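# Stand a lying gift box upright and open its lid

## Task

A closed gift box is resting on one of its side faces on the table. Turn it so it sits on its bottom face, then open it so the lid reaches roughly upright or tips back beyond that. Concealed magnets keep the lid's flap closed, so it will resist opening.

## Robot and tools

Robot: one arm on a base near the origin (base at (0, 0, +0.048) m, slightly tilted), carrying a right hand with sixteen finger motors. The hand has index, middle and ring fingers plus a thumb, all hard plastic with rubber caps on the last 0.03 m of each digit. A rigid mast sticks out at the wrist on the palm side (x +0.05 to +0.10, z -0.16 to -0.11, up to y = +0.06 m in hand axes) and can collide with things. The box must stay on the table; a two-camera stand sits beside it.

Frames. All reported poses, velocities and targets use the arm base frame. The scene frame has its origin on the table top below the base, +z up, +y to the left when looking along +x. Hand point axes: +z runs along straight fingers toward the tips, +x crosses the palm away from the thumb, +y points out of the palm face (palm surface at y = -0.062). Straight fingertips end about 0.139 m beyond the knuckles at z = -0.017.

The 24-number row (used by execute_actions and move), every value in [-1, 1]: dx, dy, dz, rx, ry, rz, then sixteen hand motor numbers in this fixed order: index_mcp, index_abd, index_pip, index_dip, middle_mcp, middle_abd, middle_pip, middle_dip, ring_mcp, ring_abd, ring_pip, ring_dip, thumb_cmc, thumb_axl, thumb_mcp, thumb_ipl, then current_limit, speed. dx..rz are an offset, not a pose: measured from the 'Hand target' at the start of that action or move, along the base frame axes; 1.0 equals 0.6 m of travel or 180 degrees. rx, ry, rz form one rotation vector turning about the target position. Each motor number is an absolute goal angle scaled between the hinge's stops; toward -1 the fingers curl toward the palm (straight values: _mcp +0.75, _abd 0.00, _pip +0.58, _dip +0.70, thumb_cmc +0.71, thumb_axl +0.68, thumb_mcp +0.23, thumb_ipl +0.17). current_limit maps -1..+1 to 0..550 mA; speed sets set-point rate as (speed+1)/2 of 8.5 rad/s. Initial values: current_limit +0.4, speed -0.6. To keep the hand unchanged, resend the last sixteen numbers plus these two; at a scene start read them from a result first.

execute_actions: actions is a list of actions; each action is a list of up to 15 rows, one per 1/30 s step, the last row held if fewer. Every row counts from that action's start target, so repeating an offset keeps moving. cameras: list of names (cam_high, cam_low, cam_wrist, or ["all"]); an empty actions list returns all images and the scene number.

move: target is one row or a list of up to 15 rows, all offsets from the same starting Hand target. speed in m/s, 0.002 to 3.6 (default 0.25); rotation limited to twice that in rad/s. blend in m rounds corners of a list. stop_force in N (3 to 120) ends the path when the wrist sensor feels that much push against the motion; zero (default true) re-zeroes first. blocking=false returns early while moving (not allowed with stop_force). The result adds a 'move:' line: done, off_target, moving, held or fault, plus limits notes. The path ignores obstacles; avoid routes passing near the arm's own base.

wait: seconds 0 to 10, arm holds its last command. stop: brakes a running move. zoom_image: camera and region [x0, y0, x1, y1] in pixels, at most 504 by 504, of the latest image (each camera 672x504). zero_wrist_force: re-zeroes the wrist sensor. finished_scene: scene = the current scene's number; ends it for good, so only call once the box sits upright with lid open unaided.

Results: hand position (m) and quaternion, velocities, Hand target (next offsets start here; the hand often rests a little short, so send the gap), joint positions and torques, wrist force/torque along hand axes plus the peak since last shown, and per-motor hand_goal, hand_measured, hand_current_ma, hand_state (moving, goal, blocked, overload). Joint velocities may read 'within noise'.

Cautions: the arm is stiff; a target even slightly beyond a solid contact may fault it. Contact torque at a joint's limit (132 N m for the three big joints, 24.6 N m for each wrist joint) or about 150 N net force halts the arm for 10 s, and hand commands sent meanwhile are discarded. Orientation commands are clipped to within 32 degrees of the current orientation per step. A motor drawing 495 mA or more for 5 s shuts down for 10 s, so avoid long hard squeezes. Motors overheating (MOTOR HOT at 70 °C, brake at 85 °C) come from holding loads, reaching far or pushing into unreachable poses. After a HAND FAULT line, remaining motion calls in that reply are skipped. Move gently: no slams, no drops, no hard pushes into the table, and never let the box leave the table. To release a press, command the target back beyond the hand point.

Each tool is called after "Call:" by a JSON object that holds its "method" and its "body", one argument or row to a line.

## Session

Call:
{"method": "execute_actions", "body": {
  "actions": []
}}

Call:
{"method": "zoom_image", "body": {
  "camera": "cam_high",
  "region": [140, 190, 476, 442]
}}

Call:
{"method": "zoom_image", "body": {
  "camera": "cam_low",
  "region": [336, 126, 672, 504]
}}

Scene clock: 0.00 s.
end_effector_position=(+0.5407, -0.1129, +0.2030) hand_goal=(+0.754, +0.000, +0.576, +0.696, +0.754, +0.000, +0.576, +0.696, +0.754, +0.000, +0.576, +0.696, +0.714, +0.678, +0.226, +0.168) hand_measured=(+0.754, +0.000, +0.576, +0.696, +0.754, +0.000, +0.576, +0.696, +0.754, +0.000, +0.576, +0.696, +0.714, +0.678, +0.226, +0.168) hand_current_ma=(+0, +0, +0, +0, +0, +0, +0, +0, +0, +0, +0, +0, +0, +0, +0, +0) hand_state=(goal, goal, goal, goal, goal, goal, goal, goal, goal, goal, goal, goal, goal, goal, goal, goal) hand_current_limit=0.40 hand_speed=-0.60 end_effector_quat_wxyz=(-0.143, -0.031, +0.920, -0.364)
Joint positions: [-0.26 -1.316 1.681 -1.853 -2.37 -1.864]
Joint velocities: within noise
Joint torques (N m): no reading
Wrist force (N): no reading
Wrist torque (N m): no reading
Wrist force, peak (N): no reading
Hand target: +0.5407, -0.1129, +0.2030; -0.143, -0.031, +0.920, -0.364

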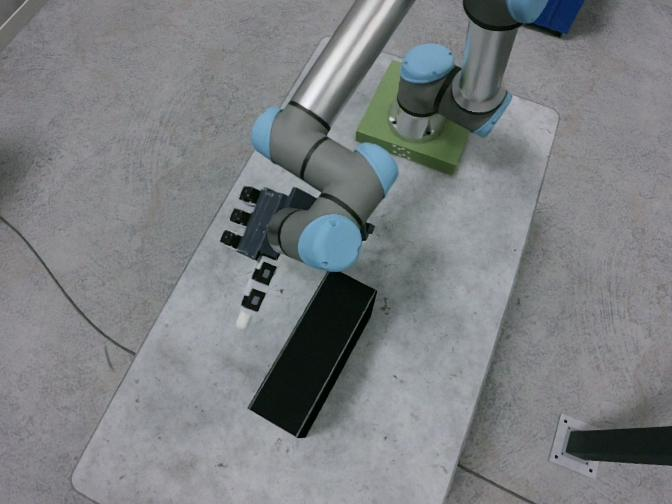

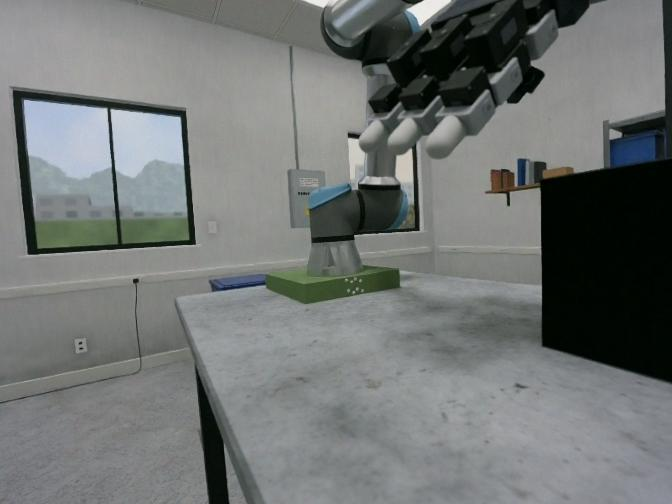

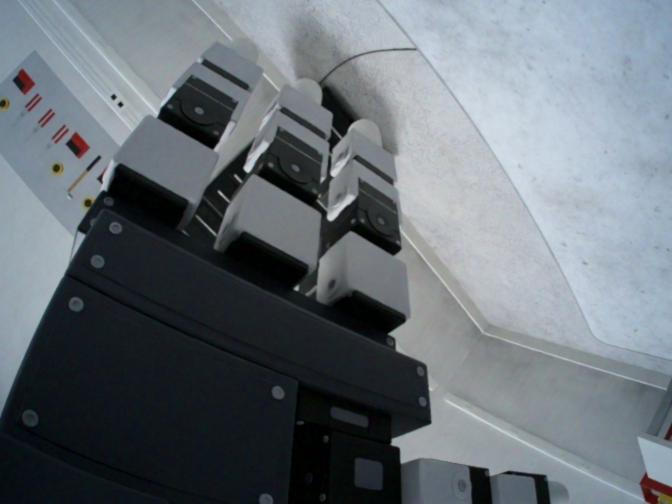

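Scaled by 1.500.

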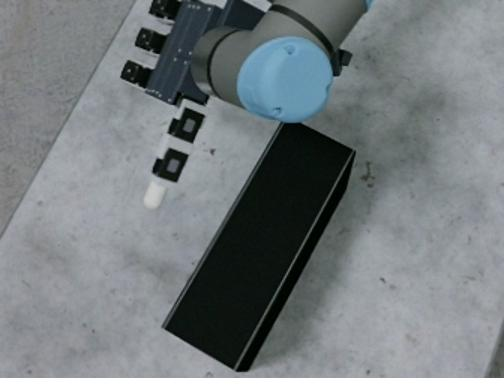

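Scaled by 1.333.

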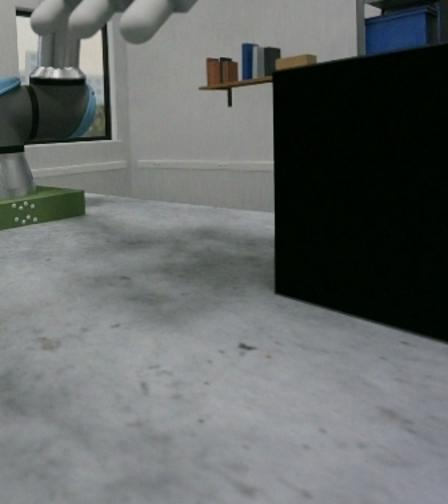

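Call:
{"method": "zoom_image", "body": {
  "camera": "cam_high",
  "region": [300, 260, 400, 335]
}}

Call:
{"method": "zoom_image", "body": {
  "camera": "cam_high",
  "region": [230, 370, 330, 445]
}}

Call:
{"method": "zoom_image", "body": {
  "camera": "cam_low",
  "region": [520, 150, 672, 390]
}}

Scaled by 5.040.

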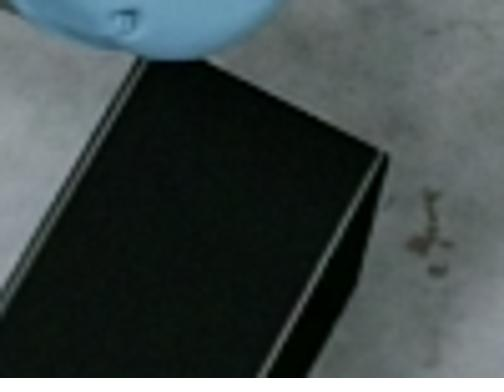

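Scaled by 5.040.

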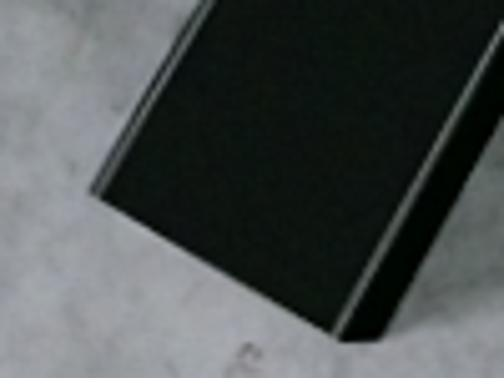

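Scaled by 2.100.

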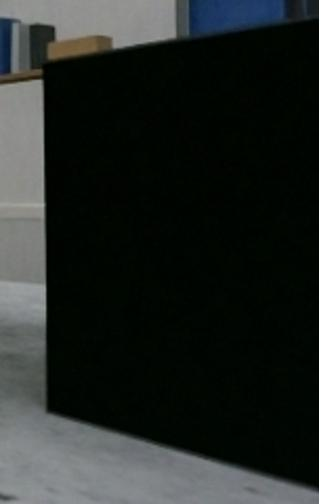

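Call:
{"method": "zoom_image", "body": {
  "camera": "cam_high",
  "region": [240, 385, 290, 425]
}}

Call:
{"method": "zoom_image", "body": {
  "camera": "cam_high",
  "region": [290, 330, 340, 370]
}}

Call:
{"method": "zoom_image", "body": {
  "camera": "cam_low",
  "region": [530, 160, 590, 205]
}}

Call:
{"method": "zoom_image", "body": {
  "camera": "cam_low",
  "region": [530, 310, 590, 360]
}}

Scaled by 10.080.

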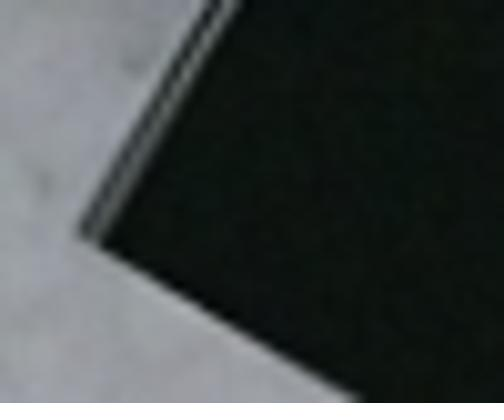

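Scaled by 10.080.

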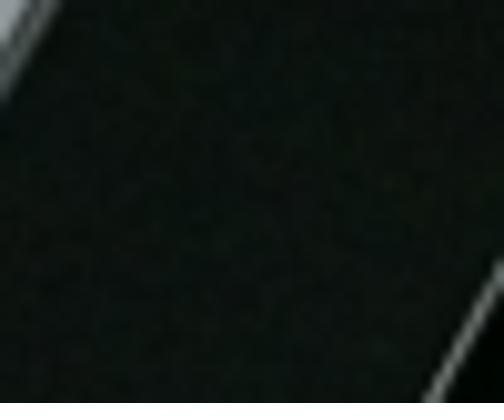

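Scaled by 8.400.

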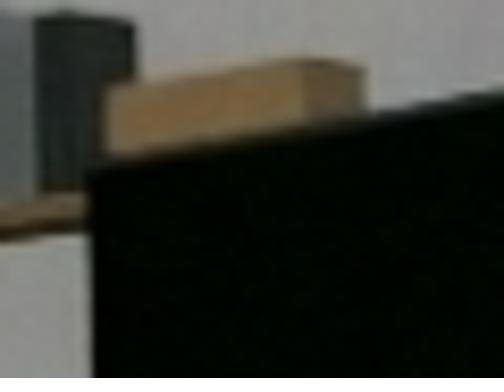

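Scaled by 8.400.

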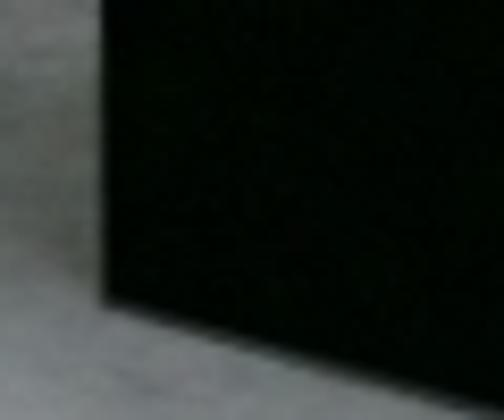

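Call:
{"method": "move", "body": {
  "target": [
    [0.0988,0.0548,0.1283,-0.046,0.201,-0.4555,0.89,0,0.285,-0.029,0.89,0,0.285,-0.029,0.89,0,0.285,-0.029,-0.571,0.678,1.0,-0.373,0.4,-0.3],
    [0.2322,0.1832,0.095,-0.0915,0.4,-0.9065,0.89,0,0.285,-0.029,0.89,0,0.285,-0.029,0.89,0,0.285,-0.029,-0.571,0.678,1.0,-0.373,0.4,-0.3]
  ],
  "speed": 0.4,
  "blend": [0.03,0],
  "cameras": ["cam_high","cam_low","cam_wrist"]
}}

Scene clock: 57.30 s.
end_effector_position=(+0.6800, -0.0030, +0.2601) hand_goal=(+0.890, +0.000, +0.286, -0.028, +0.890, +0.000, +0.286, -0.028, +0.890, +0.000, +0.286, -0.028, -0.570, +0.678, +1.000, -0.372) hand_measured=(+0.872, +0.000, +0.286, -0.026, +0.870, +0.000, +0.286, -0.026, +0.872, +0.000, +0.286, -0.026, -0.568, +0.678, +0.990, -0.370) hand_current_ma=(-10, +0, +0, +0, -12, +0, +0, +0, -11, +0, +0, +0, +0, +0, -5, +0) hand_state=(goal, goal, goal, goal, goal, goal, goal, goal, goal, goal, goal, goal, goal, goal, goal, goal) hand_current_limit=0.40 hand_speed=-0.30 end_effector_quat_wxyz=(+0.705, -0.705, +0.055, -0.055)
Joint positions: [-0.527 -0.781 0.825 -0.043 -0.37 -0.001]
Joint torques (N m): [14.63 -52.49 -15.39 0.35 1.38 0.86]
Wrist force (N): [1.0 0.0 -0.5]
Wrist torque (N m): [0.12 0.05 0.30]
Wrist force, peak (N): [1.5 0.2 -0.6]
Hand target: +0.6800, -0.0030, +0.2600; +0.705, -0.705, +0.055, -0.055
Off the commanded pose: 0.000 m, 0 deg.
elbow stopped short: the move would have taken joint 3 (elbow) straighter than the controller allows.
move: done

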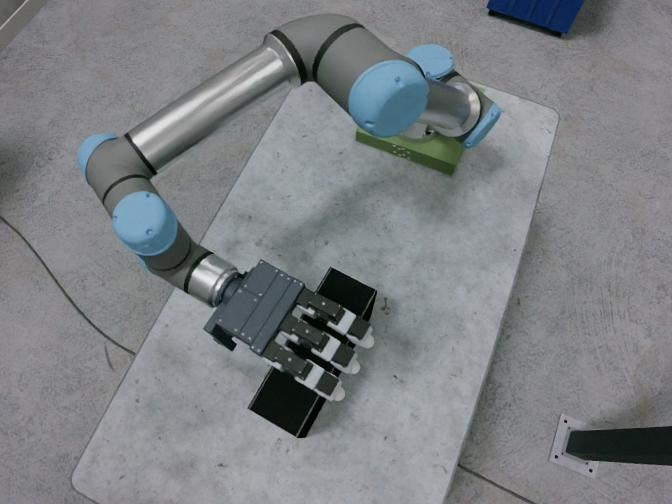

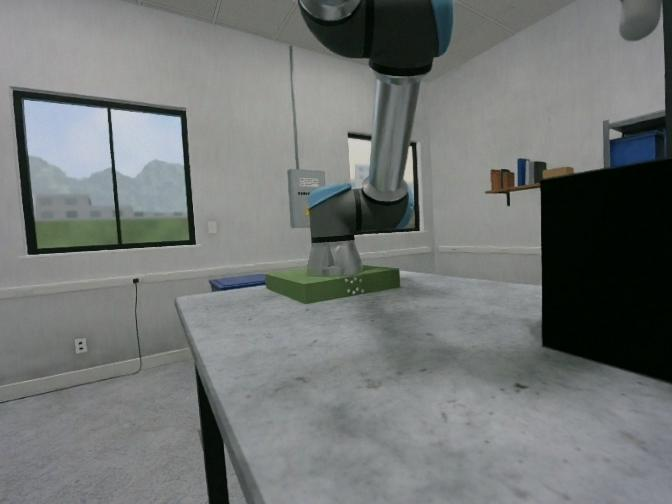

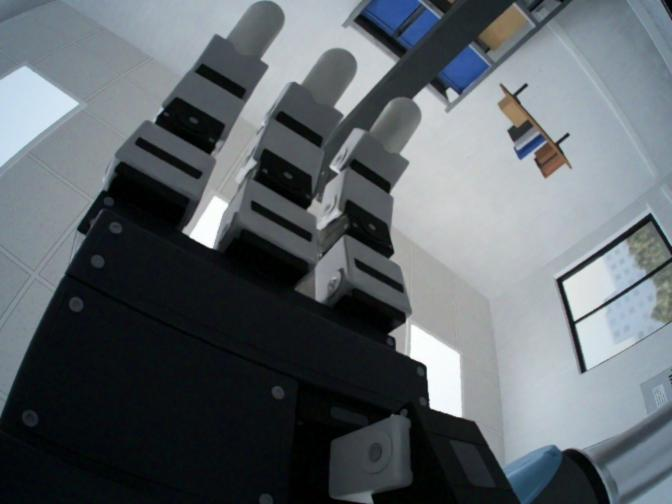

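Call:
{"method": "zoom_image", "body": {
  "camera": "cam_high",
  "region": [200, 240, 400, 450]
}}

Scaled by 2.400.

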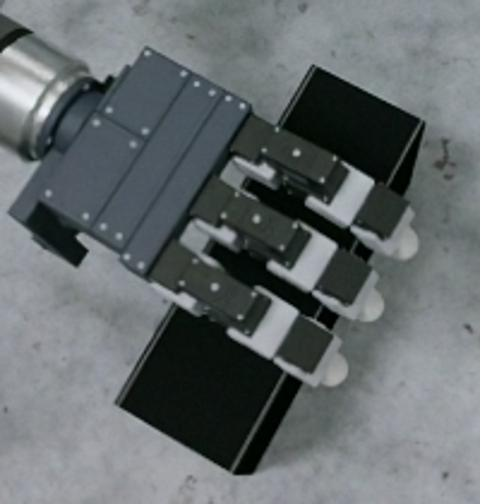

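Call:
{"method": "move", "body": {
  "target": [0.0047,0.0297,-0.1667,0,0,0,0.89,0,0.285,-0.029,0.89,0,0.285,-0.029,0.89,0,0.285,-0.029,-0.571,0.678,1.0,-0.373,0.4,-0.3],
  "speed": 0.15,
  "stop_force": 6,
  "cameras": ["cam_high","cam_low"]
}}

Call:
{"method": "zoom_image", "body": {
  "camera": "cam_high",
  "region": [200, 240, 400, 450]
}}

Call:
{"method": "zoom_image", "body": {
  "camera": "cam_low",
  "region": [480, 0, 672, 400]
}}

Scene clock: 70.60 s.
end_effector_position=(+0.6828, +0.0148, +0.1600) hand_goal=(+0.890, +0.000, +0.286, -0.028, +0.890, +0.000, +0.286, -0.028, +0.890, +0.000, +0.286, -0.028, -0.570, +0.678, +1.000, -0.372) hand_measured=(+0.872, +0.000, +0.286, -0.026, +0.870, +0.000, +0.286, -0.026, +0.872, +0.000, +0.286, -0.026, -0.568, +0.678, +0.992, -0.370) hand_current_ma=(-10, +0, +0, +0, -12, +0, +0, +0, -11, +0, +0, +0, +0, +0, -4, +0) hand_state=(goal, goal, goal, goal, goal, goal, goal, goal, goal, goal, goal, goal, goal, goal, goal, goal) hand_current_limit=0.40 hand_speed=-0.30 end_effector_quat_wxyz=(+0.705, -0.705, +0.055, -0.055)
Joint positions: [-0.502 -0.744 1.016 -0.272 -0.345 -0.001]
Joint torques (N m): [-14.7 -67.82 -17.57 -1.23 -1.91 -1.46]
Wrist force (N): [0.9 -0.2 -0.4]
Wrist torque (N m): [0.10 0.06 0.20]
Wrist force, peak (N): [0.9 -1.8 -0.6]
Hand target: +0.6828, +0.0148, +0.1600; +0.705, -0.705, +0.055, -0.055
Off the commanded pose: 0.000 m, 0 deg.
move: done
Images, in order (width x height): cam_high 672x504, cam_low 672x504.

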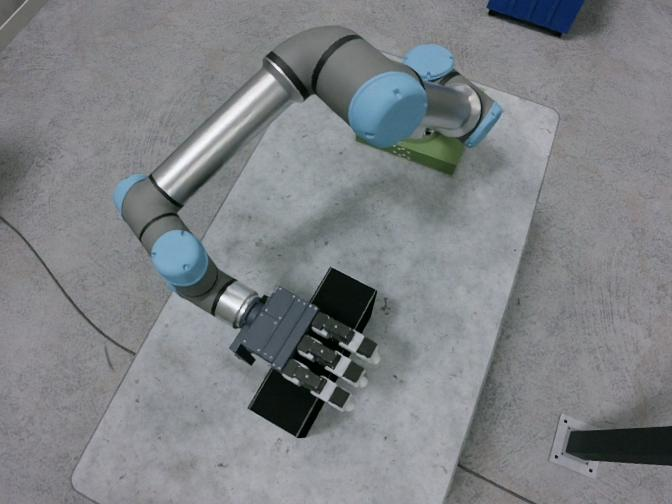

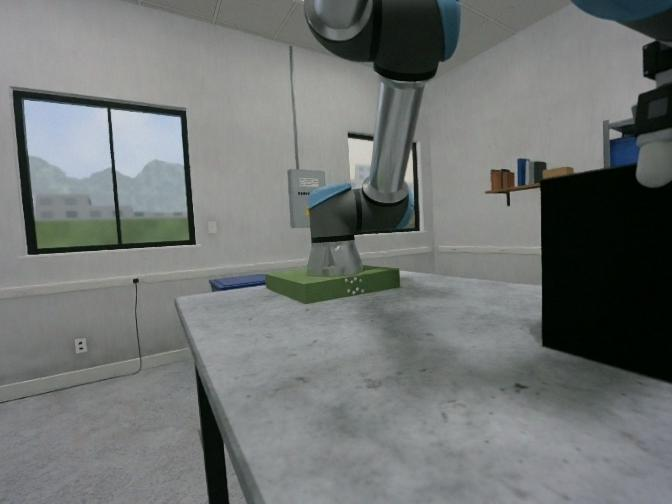

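Scaled by 2.400.

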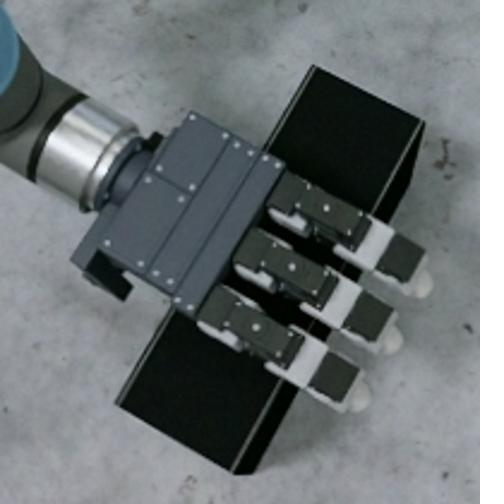

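Scaled by 1.260.

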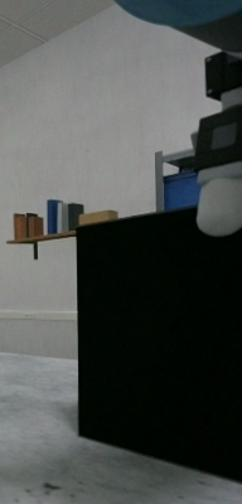

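Call:
{"method": "move", "body": {
  "target": [0,0,-0.1667,0,0,0,0.89,0,0.285,-0.029,0.89,0,0.285,-0.029,0.89,0,0.285,-0.029,-0.571,0.678,1.0,-0.373,0.4,-0.3],
  "speed": 0.025,
  "stop_force": 4,
  "cameras": ["cam_high","cam_low"]
}}

Call:
{"method": "zoom_image", "body": {
  "camera": "cam_low",
  "region": [480, 0, 672, 400]
}}

Scene clock: 79.17 s.
end_effector_position=(+0.6828, +0.0148, +0.0937) hand_goal=(+0.890, +0.000, +0.286, -0.028, +0.890, +0.000, +0.286, -0.028, +0.890, +0.000, +0.286, -0.028, -0.570, +0.678, +1.000, -0.372) hand_measured=(+0.872, +0.000, +0.286, -0.026, +0.870, +0.000, +0.286, -0.026, +0.872, +0.000, +0.286, -0.026, -0.568, +0.678, +0.992, -0.370) hand_current_ma=(-10, +0, +0, +0, -12, +0, +0, +0, -11, +0, +0, +0, +0, +0, -4, +0) hand_state=(goal, goal, goal, goal, goal, goal, goal, goal, goal, goal, goal, goal, goal, goal, goal, goal) hand_current_limit=0.40 hand_speed=-0.30 end_effector_quat_wxyz=(+0.705, -0.705, +0.055, -0.055)
Joint positions: [-0.502 -0.684 1.084 -0.399 -0.345 -0.001]
Joint torques (N m): [-1.16 -61.08 -27.24 1.68 -1.71 -1.69]
Wrist force (N): [1.3 -11.8 0.0]
Wrist torque (N m): [-0.83 0.03 0.52]
Wrist force, peak (N): [2.0 -57.9 -2.9]
Hand target: +0.6828, +0.0148, +0.0938; +0.705, -0.705, +0.055, -0.055 (not the last commanded pose)
Off the commanded pose: 0.034 m, 0 deg.
move: contact
Images, in order (width x height): cam_high 672x504, cam_low 672x504.

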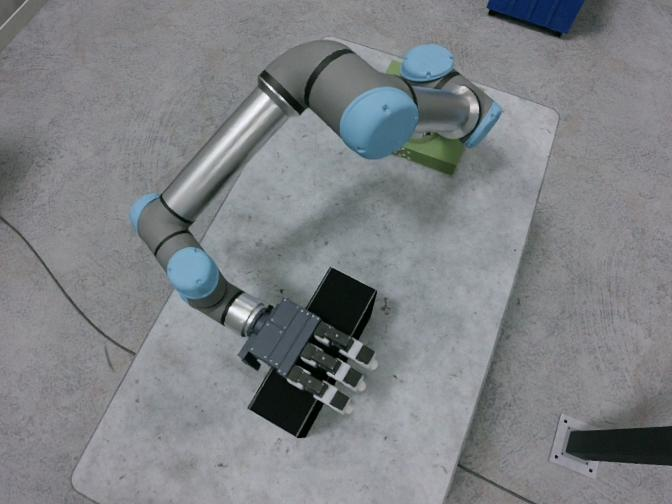

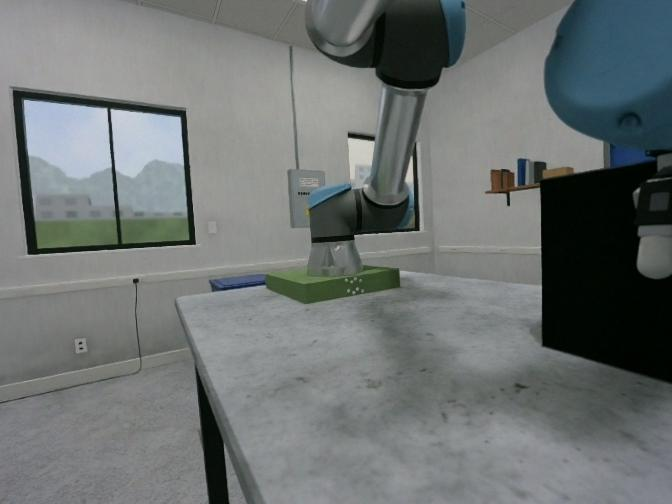

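Scaled by 1.260.

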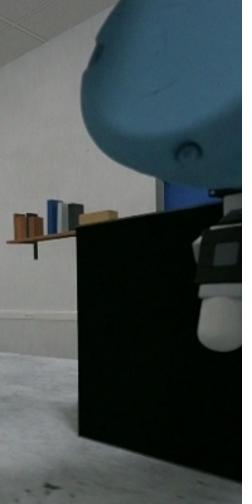

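Call:
{"method": "move", "body": {
  "target": [0,0,0.02,0,0,0,0.65,0,0.201,-0.183,0.65,0,0.201,-0.183,0.65,0,0.201,-0.183,-0.571,0.678,0.93,-0.95,0.5,-0.5],
  "speed": 0.05
}}

Call:
{"method": "move", "body": {
  "target": [0,0,0,0,0,0,0.50,0,0.139,-0.217,0.50,0,0.139,-0.217,0.50,0,0.139,-0.217,-0.571,0.678,0.60,-1.0,0.7,-0.8],
  "speed": 0.05,
  "cameras": ["cam_high"]
}}

Call:
{"method": "zoom_image", "body": {
  "camera": "cam_high",
  "region": [200, 240, 400, 450]
}}

Scene clock: 90.80 s.
end_effector_position=(+0.6828, +0.0148, +0.1060) hand_goal=(+0.650, +0.000, +0.202, -0.182, +0.650, +0.000, +0.202, -0.182, +0.650, +0.000, +0.202, -0.182, -0.570, +0.678, +0.930, -0.950) hand_measured=(+0.642, +0.000, +0.202, -0.180, +0.642, +0.000, +0.202, -0.180, +0.642, +0.000, +0.202, -0.180, -0.568, +0.678, +0.930, -0.946) hand_current_ma=(-2, +0, +0, +0, -3, +0, +0, +0, -2, +0, +0, +0, +0, +0, +0, +1) hand_state=(goal, goal, goal, goal, goal, goal, goal, goal, goal, goal, goal, goal, goal, goal, goal, goal) hand_current_limit=0.50 hand_speed=-0.50 end_effector_quat_wxyz=(+0.705, -0.705, +0.055, -0.055)
Joint positions: [-0.502 -0.697 1.074 -0.377 -0.345 -0.001]
Joint torques (N m): [14.03 -47.77 -17.41 -1.34 -0.96 -1.23]
Wrist force (N): [1.2 0.4 -0.2]
Wrist torque (N m): [0.15 0.02 0.32]
Wrist force, peak (N): [1.3 -12.1 0.1]
Hand target: +0.6828, +0.0148, +0.1058; +0.705, -0.705, +0.055, -0.055
Off the commanded pose: 0.000 m, 0 deg.
move: done

Scene clock: 91.47 s.
end_effector_position=(+0.6828, +0.0149, +0.1058) hand_goal=(+0.500, +0.000, +0.140, -0.216, +0.500, +0.000, +0.140, -0.216, +0.500, +0.000, +0.140, -0.216, -0.570, +0.678, +0.600, -1.000) hand_measured=(+0.524, +0.000, +0.142, -0.212, +0.532, +0.000, +0.142, -0.214, +0.538, +0.000, +0.144, -0.214, -0.568, +0.678, +0.764, -0.992) hand_current_ma=(+17, +0, +0, +0, +27, +0, +0, +0, +40, +0, +1, +0, +0, +0, +461, +4) hand_state=(blocked, goal, goal, goal, blocked, goal, goal, goal, blocked, goal, goal, goal, goal, goal, blocked, goal) hand_current_limit=0.70 hand_speed=-0.80 end_effector_quat_wxyz=(+0.705, -0.705, +0.055, -0.055)
Joint positions: [-0.502 -0.696 1.074 -0.377 -0.345 -0.001]
Joint torques (N m): [3.88 -40.33 -10.56 -1.43 -0.83 -1.28]
Wrist force (N): [1.2 -9.7 -0.3]
Wrist torque (N m): [-0.63 -0.29 0.12]
Wrist force, peak (N): [1.2 -8.8 4.7]
Hand target: +0.6828, +0.0148, +0.1058; +0.705, -0.705, +0.055, -0.055
Off the commanded pose: 0.000 m, 0 deg.
move: done
Images, in order (width x height): cam_high 672x504.

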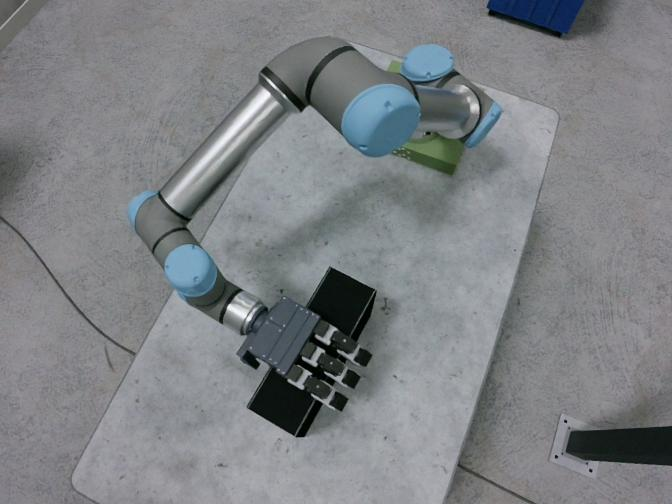

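Scaled by 2.400.

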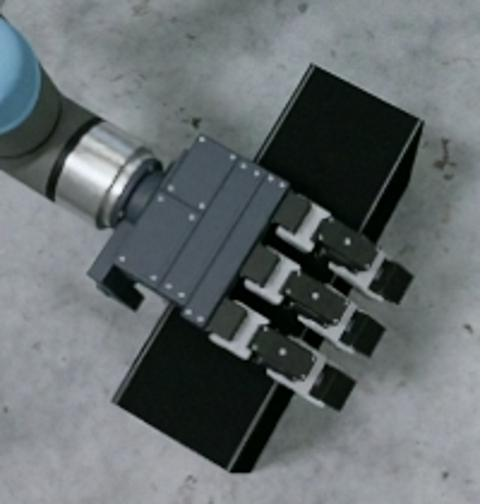

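Call:
{"method": "move", "body": {
  "target": [
    [0,0,0.1,0,0,0,0.46,0,0.139,-0.217,0.46,0,0.139,-0.217,0.46,0,0.139,-0.217,-0.571,0.678,0.60,-1.0,0.75,-0.8],
    [-0.1047,-0.0247,0.257,0,0,0.333,0.46,0,0.139,-0.217,0.46,0,0.139,-0.217,0.46,0,0.139,-0.217,-0.571,0.678,0.60,-1.0,0.75,-0.8]
  ],
  "speed": [0.1,0.25],
  "blend": [0.02,0],
  "cameras": ["cam_high","cam_low"]
}}

Call:
{"method": "zoom_image", "body": {
  "camera": "cam_high",
  "region": [180, 180, 420, 420]
}}

Call:
{"method": "zoom_image", "body": {
  "camera": "cam_low",
  "region": [400, 0, 672, 400]
}}

Scene clock: 102.17 s.
end_effector_position=(+0.6180, +0.0004, +0.2592) hand_goal=(+0.460, +0.000, +0.140, -0.216, +0.460, +0.000, +0.140, -0.216, +0.460, +0.000, +0.140, -0.216, -0.570, +0.678, +0.600, -1.000) hand_measured=(+0.486, -0.002, +0.158, -0.204, +0.482, -0.002, +0.156, -0.206, +0.482, -0.002, +0.154, -0.208, -0.548, +0.680, +0.744, -0.952) hand_current_ma=(+20, +0, +9, +5, +16, +0, +8, +4, +14, +0, +6, +3, +13, +0, +481, +87) hand_state=(blocked, goal, goal, goal, blocked, goal, goal, goal, blocked, goal, goal, goal, blocked, goal, blocked, blocked) hand_current_limit=0.75 hand_speed=-0.80 end_effector_quat_wxyz=(-0.610, +0.706, +0.297, -0.202)
Joint positions: [-0.361 -0.419 0.035 0.185 -1.088 0.015]
Joint torques (N m): [8.21 -55.4 -15.46 0.58 1.42 -0.24]
Wrist force (N): [0.4 6.1 0.4]
Wrist torque (N m): [0.42 0.05 0.34]
Wrist force, peak (N): [1.9 -11.0 0.5]
Hand target: +0.6200, +0.0000, +0.2600; -0.638, +0.638, +0.304, -0.304
Off the commanded pose: 0.002 m, 14 deg.
elbow stopped short: the move would have taken joint 3 (elbow) straighter than the controller allows.
move: off_target
Images, in order (width x height): cam_high 672x504, cam_low 672x504.

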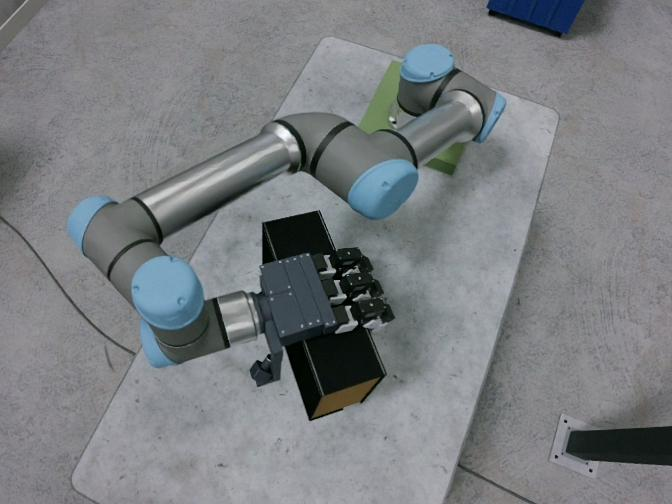

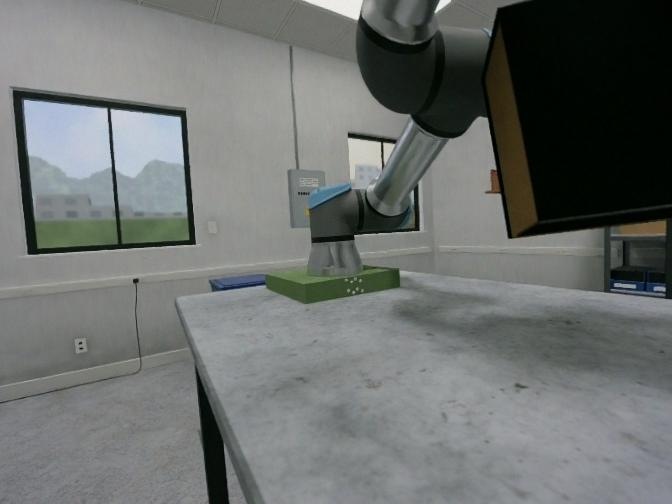

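Scaled by 2.100.

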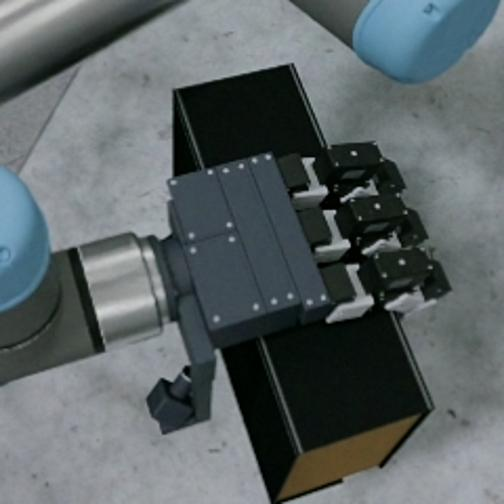

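Scaled by 1.260.

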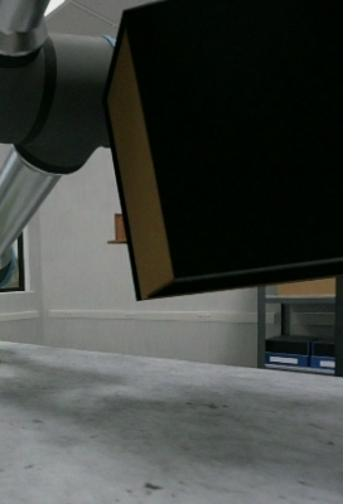

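Call:
{"method": "move", "body": {
  "target": [
    [-0.2667,0.0833,0.0333,0,0,0.2167,0.46,0,0.139,-0.217,0.46,0,0.139,-0.217,0.46,0,0.139,-0.217,-0.571,0.678,0.60,-1.0,0.77,-0.8],
    [-0.2667,0.2,0.0333,0,0,0.4667,0.46,0,0.139,-0.217,0.46,0,0.139,-0.217,0.46,0,0.139,-0.217,-0.571,0.678,0.60,-1.0,0.77,-0.8],
    [-0.2283,0.3225,0.0333,0,0,0.7167,0.46,0,0.139,-0.217,0.46,0,0.139,-0.217,0.46,0,0.139,-0.217,-0.571,0.678,0.60,-1.0,0.77,-0.8]
  ],
  "speed": 0.3,
  "blend": [0.03,0.03,0],
  "cameras": ["cam_high","cam_low"]
}}

Scene clock: 151.63 s.
end_effector_position=(+0.4829, +0.1936, +0.2800) hand_goal=(+0.460, +0.000, +0.140, -0.216, +0.460, +0.000, +0.140, -0.216, +0.460, +0.000, +0.140, -0.216, -0.570, +0.678, +0.600, -1.000) hand_measured=(+0.486, -0.002, +0.158, -0.204, +0.482, -0.002, +0.156, -0.206, +0.482, -0.002, +0.154, -0.208, -0.548, +0.680, +0.744, -0.952) hand_current_ma=(+20, +0, +9, +5, +16, +0, +8, +4, +14, +0, +6, +3, +14, +0, +487, +89) hand_state=(blocked, goal, goal, goal, blocked, goal, goal, goal, blocked, goal, goal, goal, blocked, goal, blocked, blocked) hand_current_limit=0.77 hand_speed=-0.80 end_effector_quat_wxyz=(+0.000, +0.000, +0.707, -0.707)
Joint positions: [0.528 -1.018 1.17 -0.152 -2.612 0]
Joint torques (N m): [-13.83 -39.51 -25.88 3.41 -1.47 -0.8]
Wrist force (N): [1.1 6.2 -0.2]
Wrist torque (N m): [0.37 0.05 0.33]
Wrist force, peak (N): [0.5 7.0 -0.7]
Hand target: +0.4830, +0.1935, +0.2799; +0.000, +0.000, +0.707, -0.707
Off the commanded pose: 0.000 m, 0 deg.
move: done
Images, in order (width x height): cam_high 672x504, cam_low 672x504.

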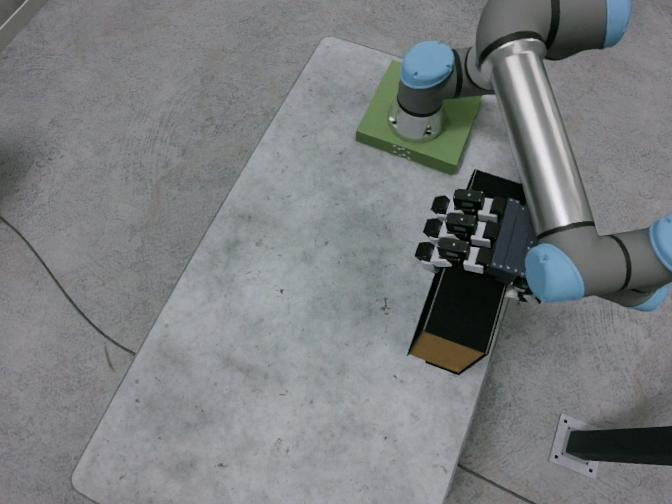

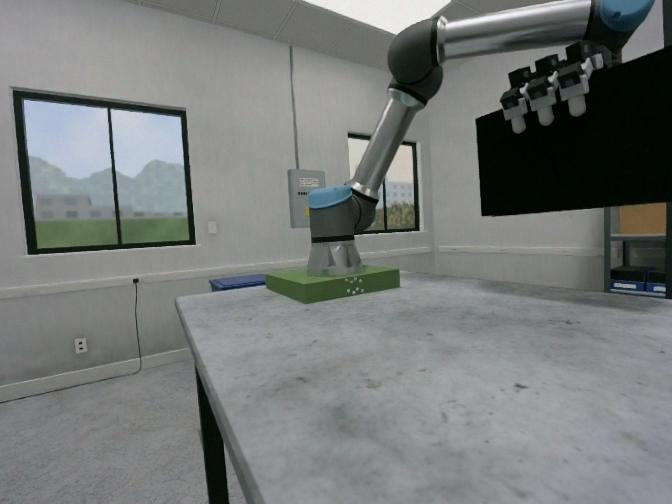

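Call:
{"method": "move", "body": {
  "target": [
    [0,-0.1167,-0.0167,0,-0.5,0,0.46,0,0.139,-0.217,0.46,0,0.139,-0.217,0.46,0,0.139,-0.217,-0.571,0.678,0.60,-1.0,0.77,-0.8],
    [0,-0.1167,-0.1667,0,-0.5,0,0.46,0,0.139,-0.217,0.46,0,0.139,-0.217,0.46,0,0.139,-0.217,-0.571,0.678,0.60,-1.0,0.77,-0.8]
  ],
  "speed": [0.3,0.12],
  "blend": [0.01,0],
  "cameras": ["cam_high","cam_low"]
}}

Call:
{"method": "move", "body": {
  "target": [0,0,-0.1,0,0,0,0.46,0,0.139,-0.217,0.46,0,0.139,-0.217,0.46,0,0.139,-0.217,-0.571,0.678,0.60,-1.0,0.77,-0.8],
  "speed": 0.02,
  "stop_force": 4,
  "cameras": ["cam_high","cam_low"]
}}

Scene clock: 157.87 s.
end_effector_position=(+0.4830, +0.1235, +0.1799) hand_goal=(+0.460, +0.000, +0.140, -0.216, +0.460, +0.000, +0.140, -0.216, +0.460, +0.000, +0.140, -0.216, -0.570, +0.678, +0.600, -1.000) hand_measured=(+0.516, -0.076, +0.236, -0.136, +0.522, -0.028, +0.188, -0.204, +0.502, -0.010, +0.146, -0.214, -0.552, +0.686, +0.634, -0.996) hand_current_ma=(+76, -92, +178, +129, +91, -15, +52, +5, +47, -2, +1, +0, +9, +3, +44, +1) hand_state=(blocked, blocked, blocked, blocked, blocked, blocked, blocked, goal, blocked, goal, goal, goal, goal, goal, blocked, goal) hand_current_limit=0.77 hand_speed=-0.80 end_effector_quat_wxyz=(+0.500, +0.500, +0.500, -0.500)
Joint positions: [0.472 -1.01 1.753 -0.744 -2.669 1.569]
Joint torques (N m): [13.79 -44.74 -27.32 0.17 -0.83 0.03]
Wrist force (N): [7.1 -2.4 5.2]
Wrist torque (N m): [-0.03 0.35 0.06]
Wrist force, peak (N): [14.7 3.3 13.1]
Hand target: +0.4830, +0.1235, +0.1799; +0.500, +0.500, +0.500, -0.500
Off the commanded pose: 0.000 m, 0 deg.
move: done
Images, in order (width x height): cam_high 672x504, cam_low 672x504.

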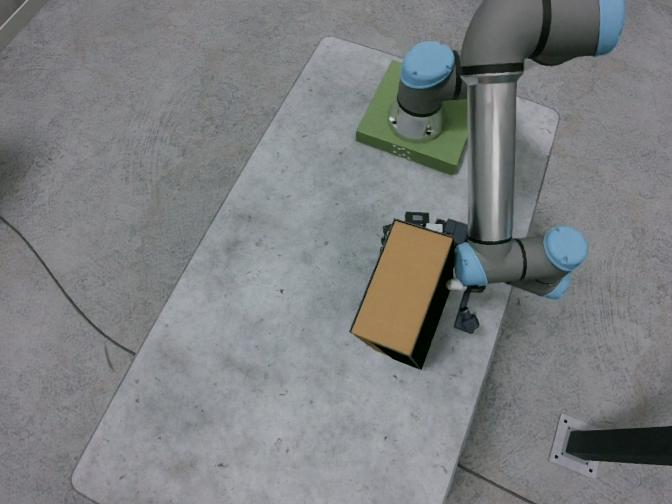

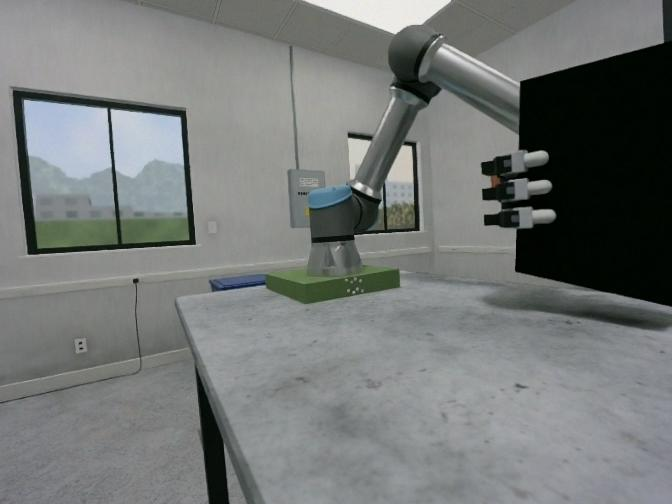

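Scene clock: 160.97 s.
end_effector_position=(+0.4830, +0.1235, +0.1380) hand_goal=(+0.460, +0.000, +0.140, -0.216, +0.460, +0.000, +0.140, -0.216, +0.460, +0.000, +0.140, -0.216, -0.570, +0.678, +0.600, -1.000) hand_measured=(+0.522, -0.070, +0.236, -0.138, +0.522, -0.016, +0.188, -0.204, +0.486, -0.008, +0.148, -0.212, -0.544, +0.688, +0.634, -0.992) hand_current_ma=(+90, -82, +178, +126, +91, -7, +52, +5, +19, -2, +2, +1, +18, +5, +44, +4) hand_state=(blocked, blocked, blocked, blocked, blocked, goal, blocked, goal, blocked, goal, goal, goal, blocked, goal, blocked, goal) hand_current_limit=0.77 hand_speed=-0.80 end_effector_quat_wxyz=(+0.500, +0.500, +0.500, -0.500)
Joint positions: [0.472 -0.938 1.771 -0.834 -2.669 1.57]
Joint torques (N m): [11.44 -56.27 -24.99 -0.62 -2.15 0.96]
Wrist force (N): [6.3 -0.5 5.3]
Wrist torque (N m): [0.11 0.23 0.22]
Wrist force, peak (N): [7.4 -2.3 5.4]
Hand target: +0.4830, +0.1235, +0.1380; +0.500, +0.500, +0.500, -0.500 (not the last commanded pose)
Off the commanded pose: 0.018 m, 0 deg.
move: contact
Images, in order (width x height): cam_high 672x504, cam_low 672x504.

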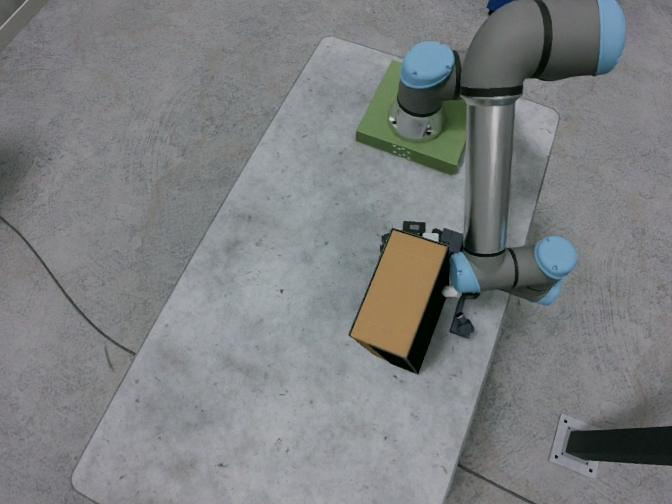

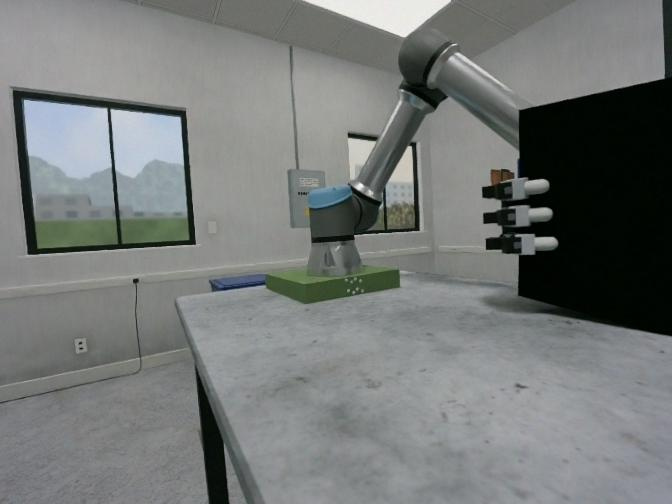

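Call:
{"method": "zoom_image", "body": {
  "camera": "cam_high",
  "region": [340, 215, 470, 385]
}}

Call:
{"method": "zoom_image", "body": {
  "camera": "cam_high",
  "region": [345, 315, 445, 385]
}}

Scaled by 2.965.

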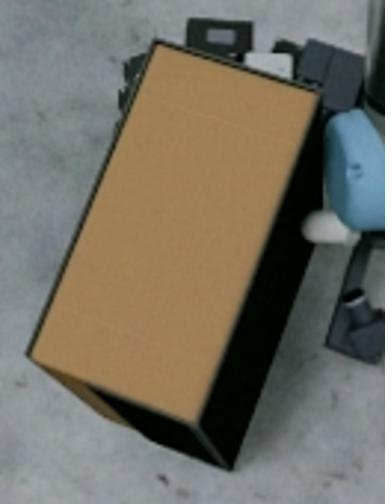

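Scaled by 5.040.

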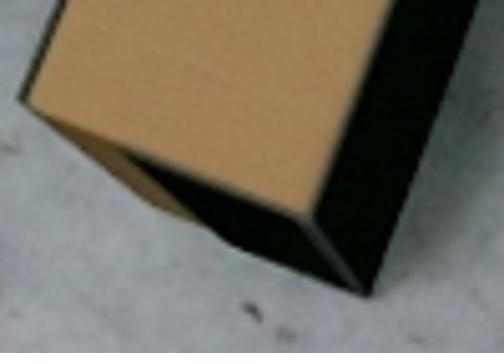

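Call:
{"method": "move", "body": {
  "target": [
    [0,0,0.04,0,0,0,0.46,0,0.139,-0.217,0.46,0,0.139,-0.217,0.46,0,0.139,-0.217,-0.571,0.678,0.60,-1.0,0.77,-0.8],
    [-0.1667,-0.04,0.04,0,0,0,0.46,0,0.139,-0.217,0.46,0,0.139,-0.217,0.46,0,0.139,-0.217,-0.571,0.678,0.60,-1.0,0.77,-0.8],
    [-0.1667,-0.04,0.01,0,0,0,0.46,0,0.139,-0.217,0.46,0,0.139,-0.217,0.46,0,0.139,-0.217,-0.571,0.678,0.60,-1.0,0.77,-0.8]
  ],
  "speed": [0.08,0.12,0.06],
  "blend": [0.01,0.01,0]
}}

Call:
{"method": "move", "body": {
  "target": [0,0,-0.04,0,0,0,0.46,0,0.139,-0.217,0.46,0,0.139,-0.217,0.46,0,0.139,-0.217,-0.571,0.678,0.60,-1.0,0.77,-0.8],
  "speed": 0.015,
  "stop_force": 5,
  "cameras": ["cam_high","cam_low"]
}}

Scene clock: 188.03 s.
end_effector_position=(+0.3829, +0.0995, +0.1439) hand_goal=(+0.460, +0.000, +0.140, -0.216, +0.460, +0.000, +0.140, -0.216, +0.460, +0.000, +0.140, -0.216, -0.570, +0.678, +0.600, -1.000) hand_measured=(+0.512, -0.070, +0.228, -0.144, +0.522, -0.022, +0.178, -0.204, +0.494, -0.008, +0.144, -0.214, -0.572, +0.682, +0.646, -0.980) hand_current_ma=(+69, -83, +155, +108, +91, -11, +36, +4, +31, -2, +1, +0, +0, +1, +80, +18) hand_state=(blocked, blocked, blocked, blocked, blocked, blocked, blocked, goal, blocked, goal, goal, goal, goal, goal, blocked, goal) hand_current_limit=0.77 hand_speed=-0.80 end_effector_quat_wxyz=(+0.500, +0.500, +0.500, -0.500)
Joint positions: [0.53 -1.094 2.044 -0.951 -2.611 1.57]
Joint torques (N m): [-14.9 -47.32 -21.65 2.92 -2.32 -0.57]
Wrist force (N): [7.4 -1.5 1.3]
Wrist torque (N m): [0.15 0.06 0.00]
Wrist force, peak (N): [12.3 2.5 9.0]
Hand target: +0.3830, +0.0995, +0.1440; +0.500, +0.500, +0.500, -0.500
Off the commanded pose: 0.000 m, 0 deg.
move: done; blend cut to 0.009 m at target 2

Scene clock: 189.50 s.
end_effector_position=(+0.3830, +0.0995, +0.1375) hand_goal=(+0.460, +0.000, +0.140, -0.216, +0.460, +0.000, +0.140, -0.216, +0.460, +0.000, +0.140, -0.216, -0.570, +0.678, +0.600, -1.000) hand_measured=(+0.520, -0.054, +0.228, -0.164, +0.520, -0.002, +0.178, -0.204, +0.484, -0.004, +0.150, -0.208, -0.560, +0.682, +0.646, -0.982) hand_current_ma=(+86, -53, +155, +60, +89, +0, +36, +4, +18, -1, +4, +3, +3, +1, +80, +17) hand_state=(blocked, blocked, blocked, blocked, blocked, goal, blocked, goal, blocked, goal, goal, goal, goal, goal, blocked, goal) hand_current_limit=0.77 hand_speed=-0.80 end_effector_quat_wxyz=(+0.500, +0.500, +0.500, -0.500)
Joint positions: [0.53 -1.08 2.046 -0.967 -2.611 1.57]
Joint torques (N m): [-11.7 -46.16 -22.22 -0.14 -2.21 0.66]
Wrist force (N): [5.7 -1.2 1.2]
Wrist torque (N m): [0.17 0.08 0.30]
Wrist force, peak (N): [7.7 -1.6 1.1]
Hand target: +0.3830, +0.0995, +0.1375; +0.500, +0.500, +0.500, -0.500 (not the last commanded pose)
Off the commanded pose: 0.018 m, 0 deg.
move: contact
Images, in order (width x height): cam_high 672x504, cam_low 672x504.

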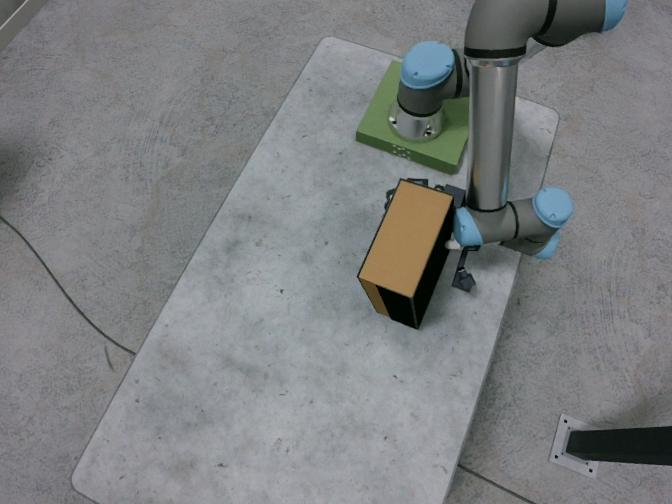

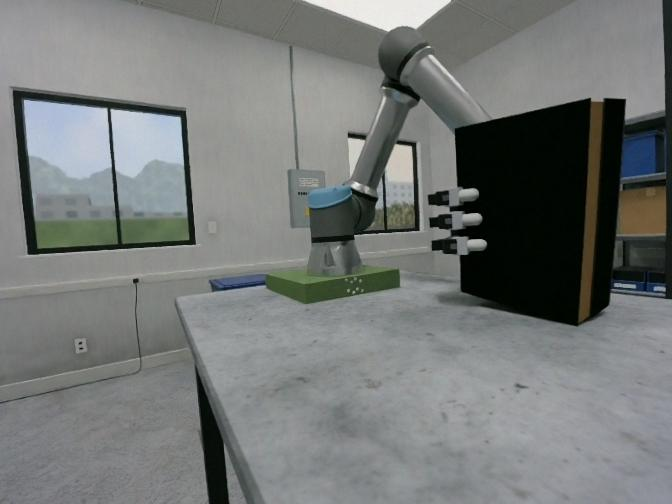

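Call:
{"method": "zoom_image", "body": {
  "camera": "cam_low",
  "region": [440, 80, 650, 340]
}}

Call:
{"method": "zoom_image", "body": {
  "camera": "cam_high",
  "region": [350, 170, 470, 335]
}}

Scaled by 1.938.

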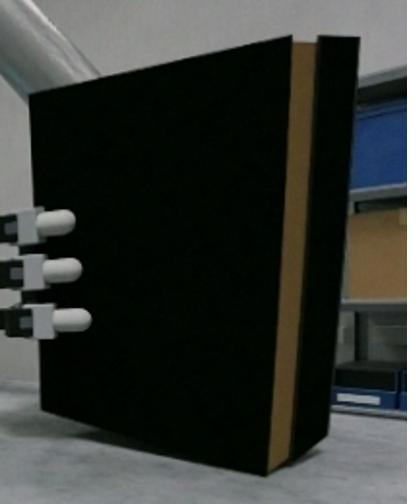

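Scaled by 3.055.

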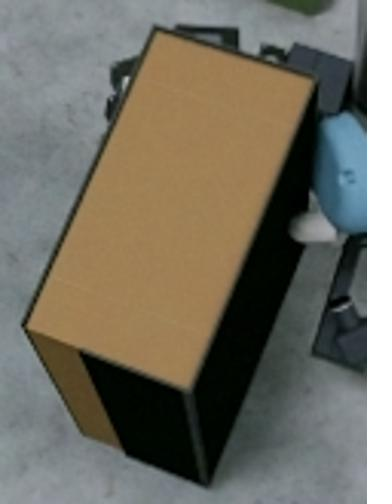

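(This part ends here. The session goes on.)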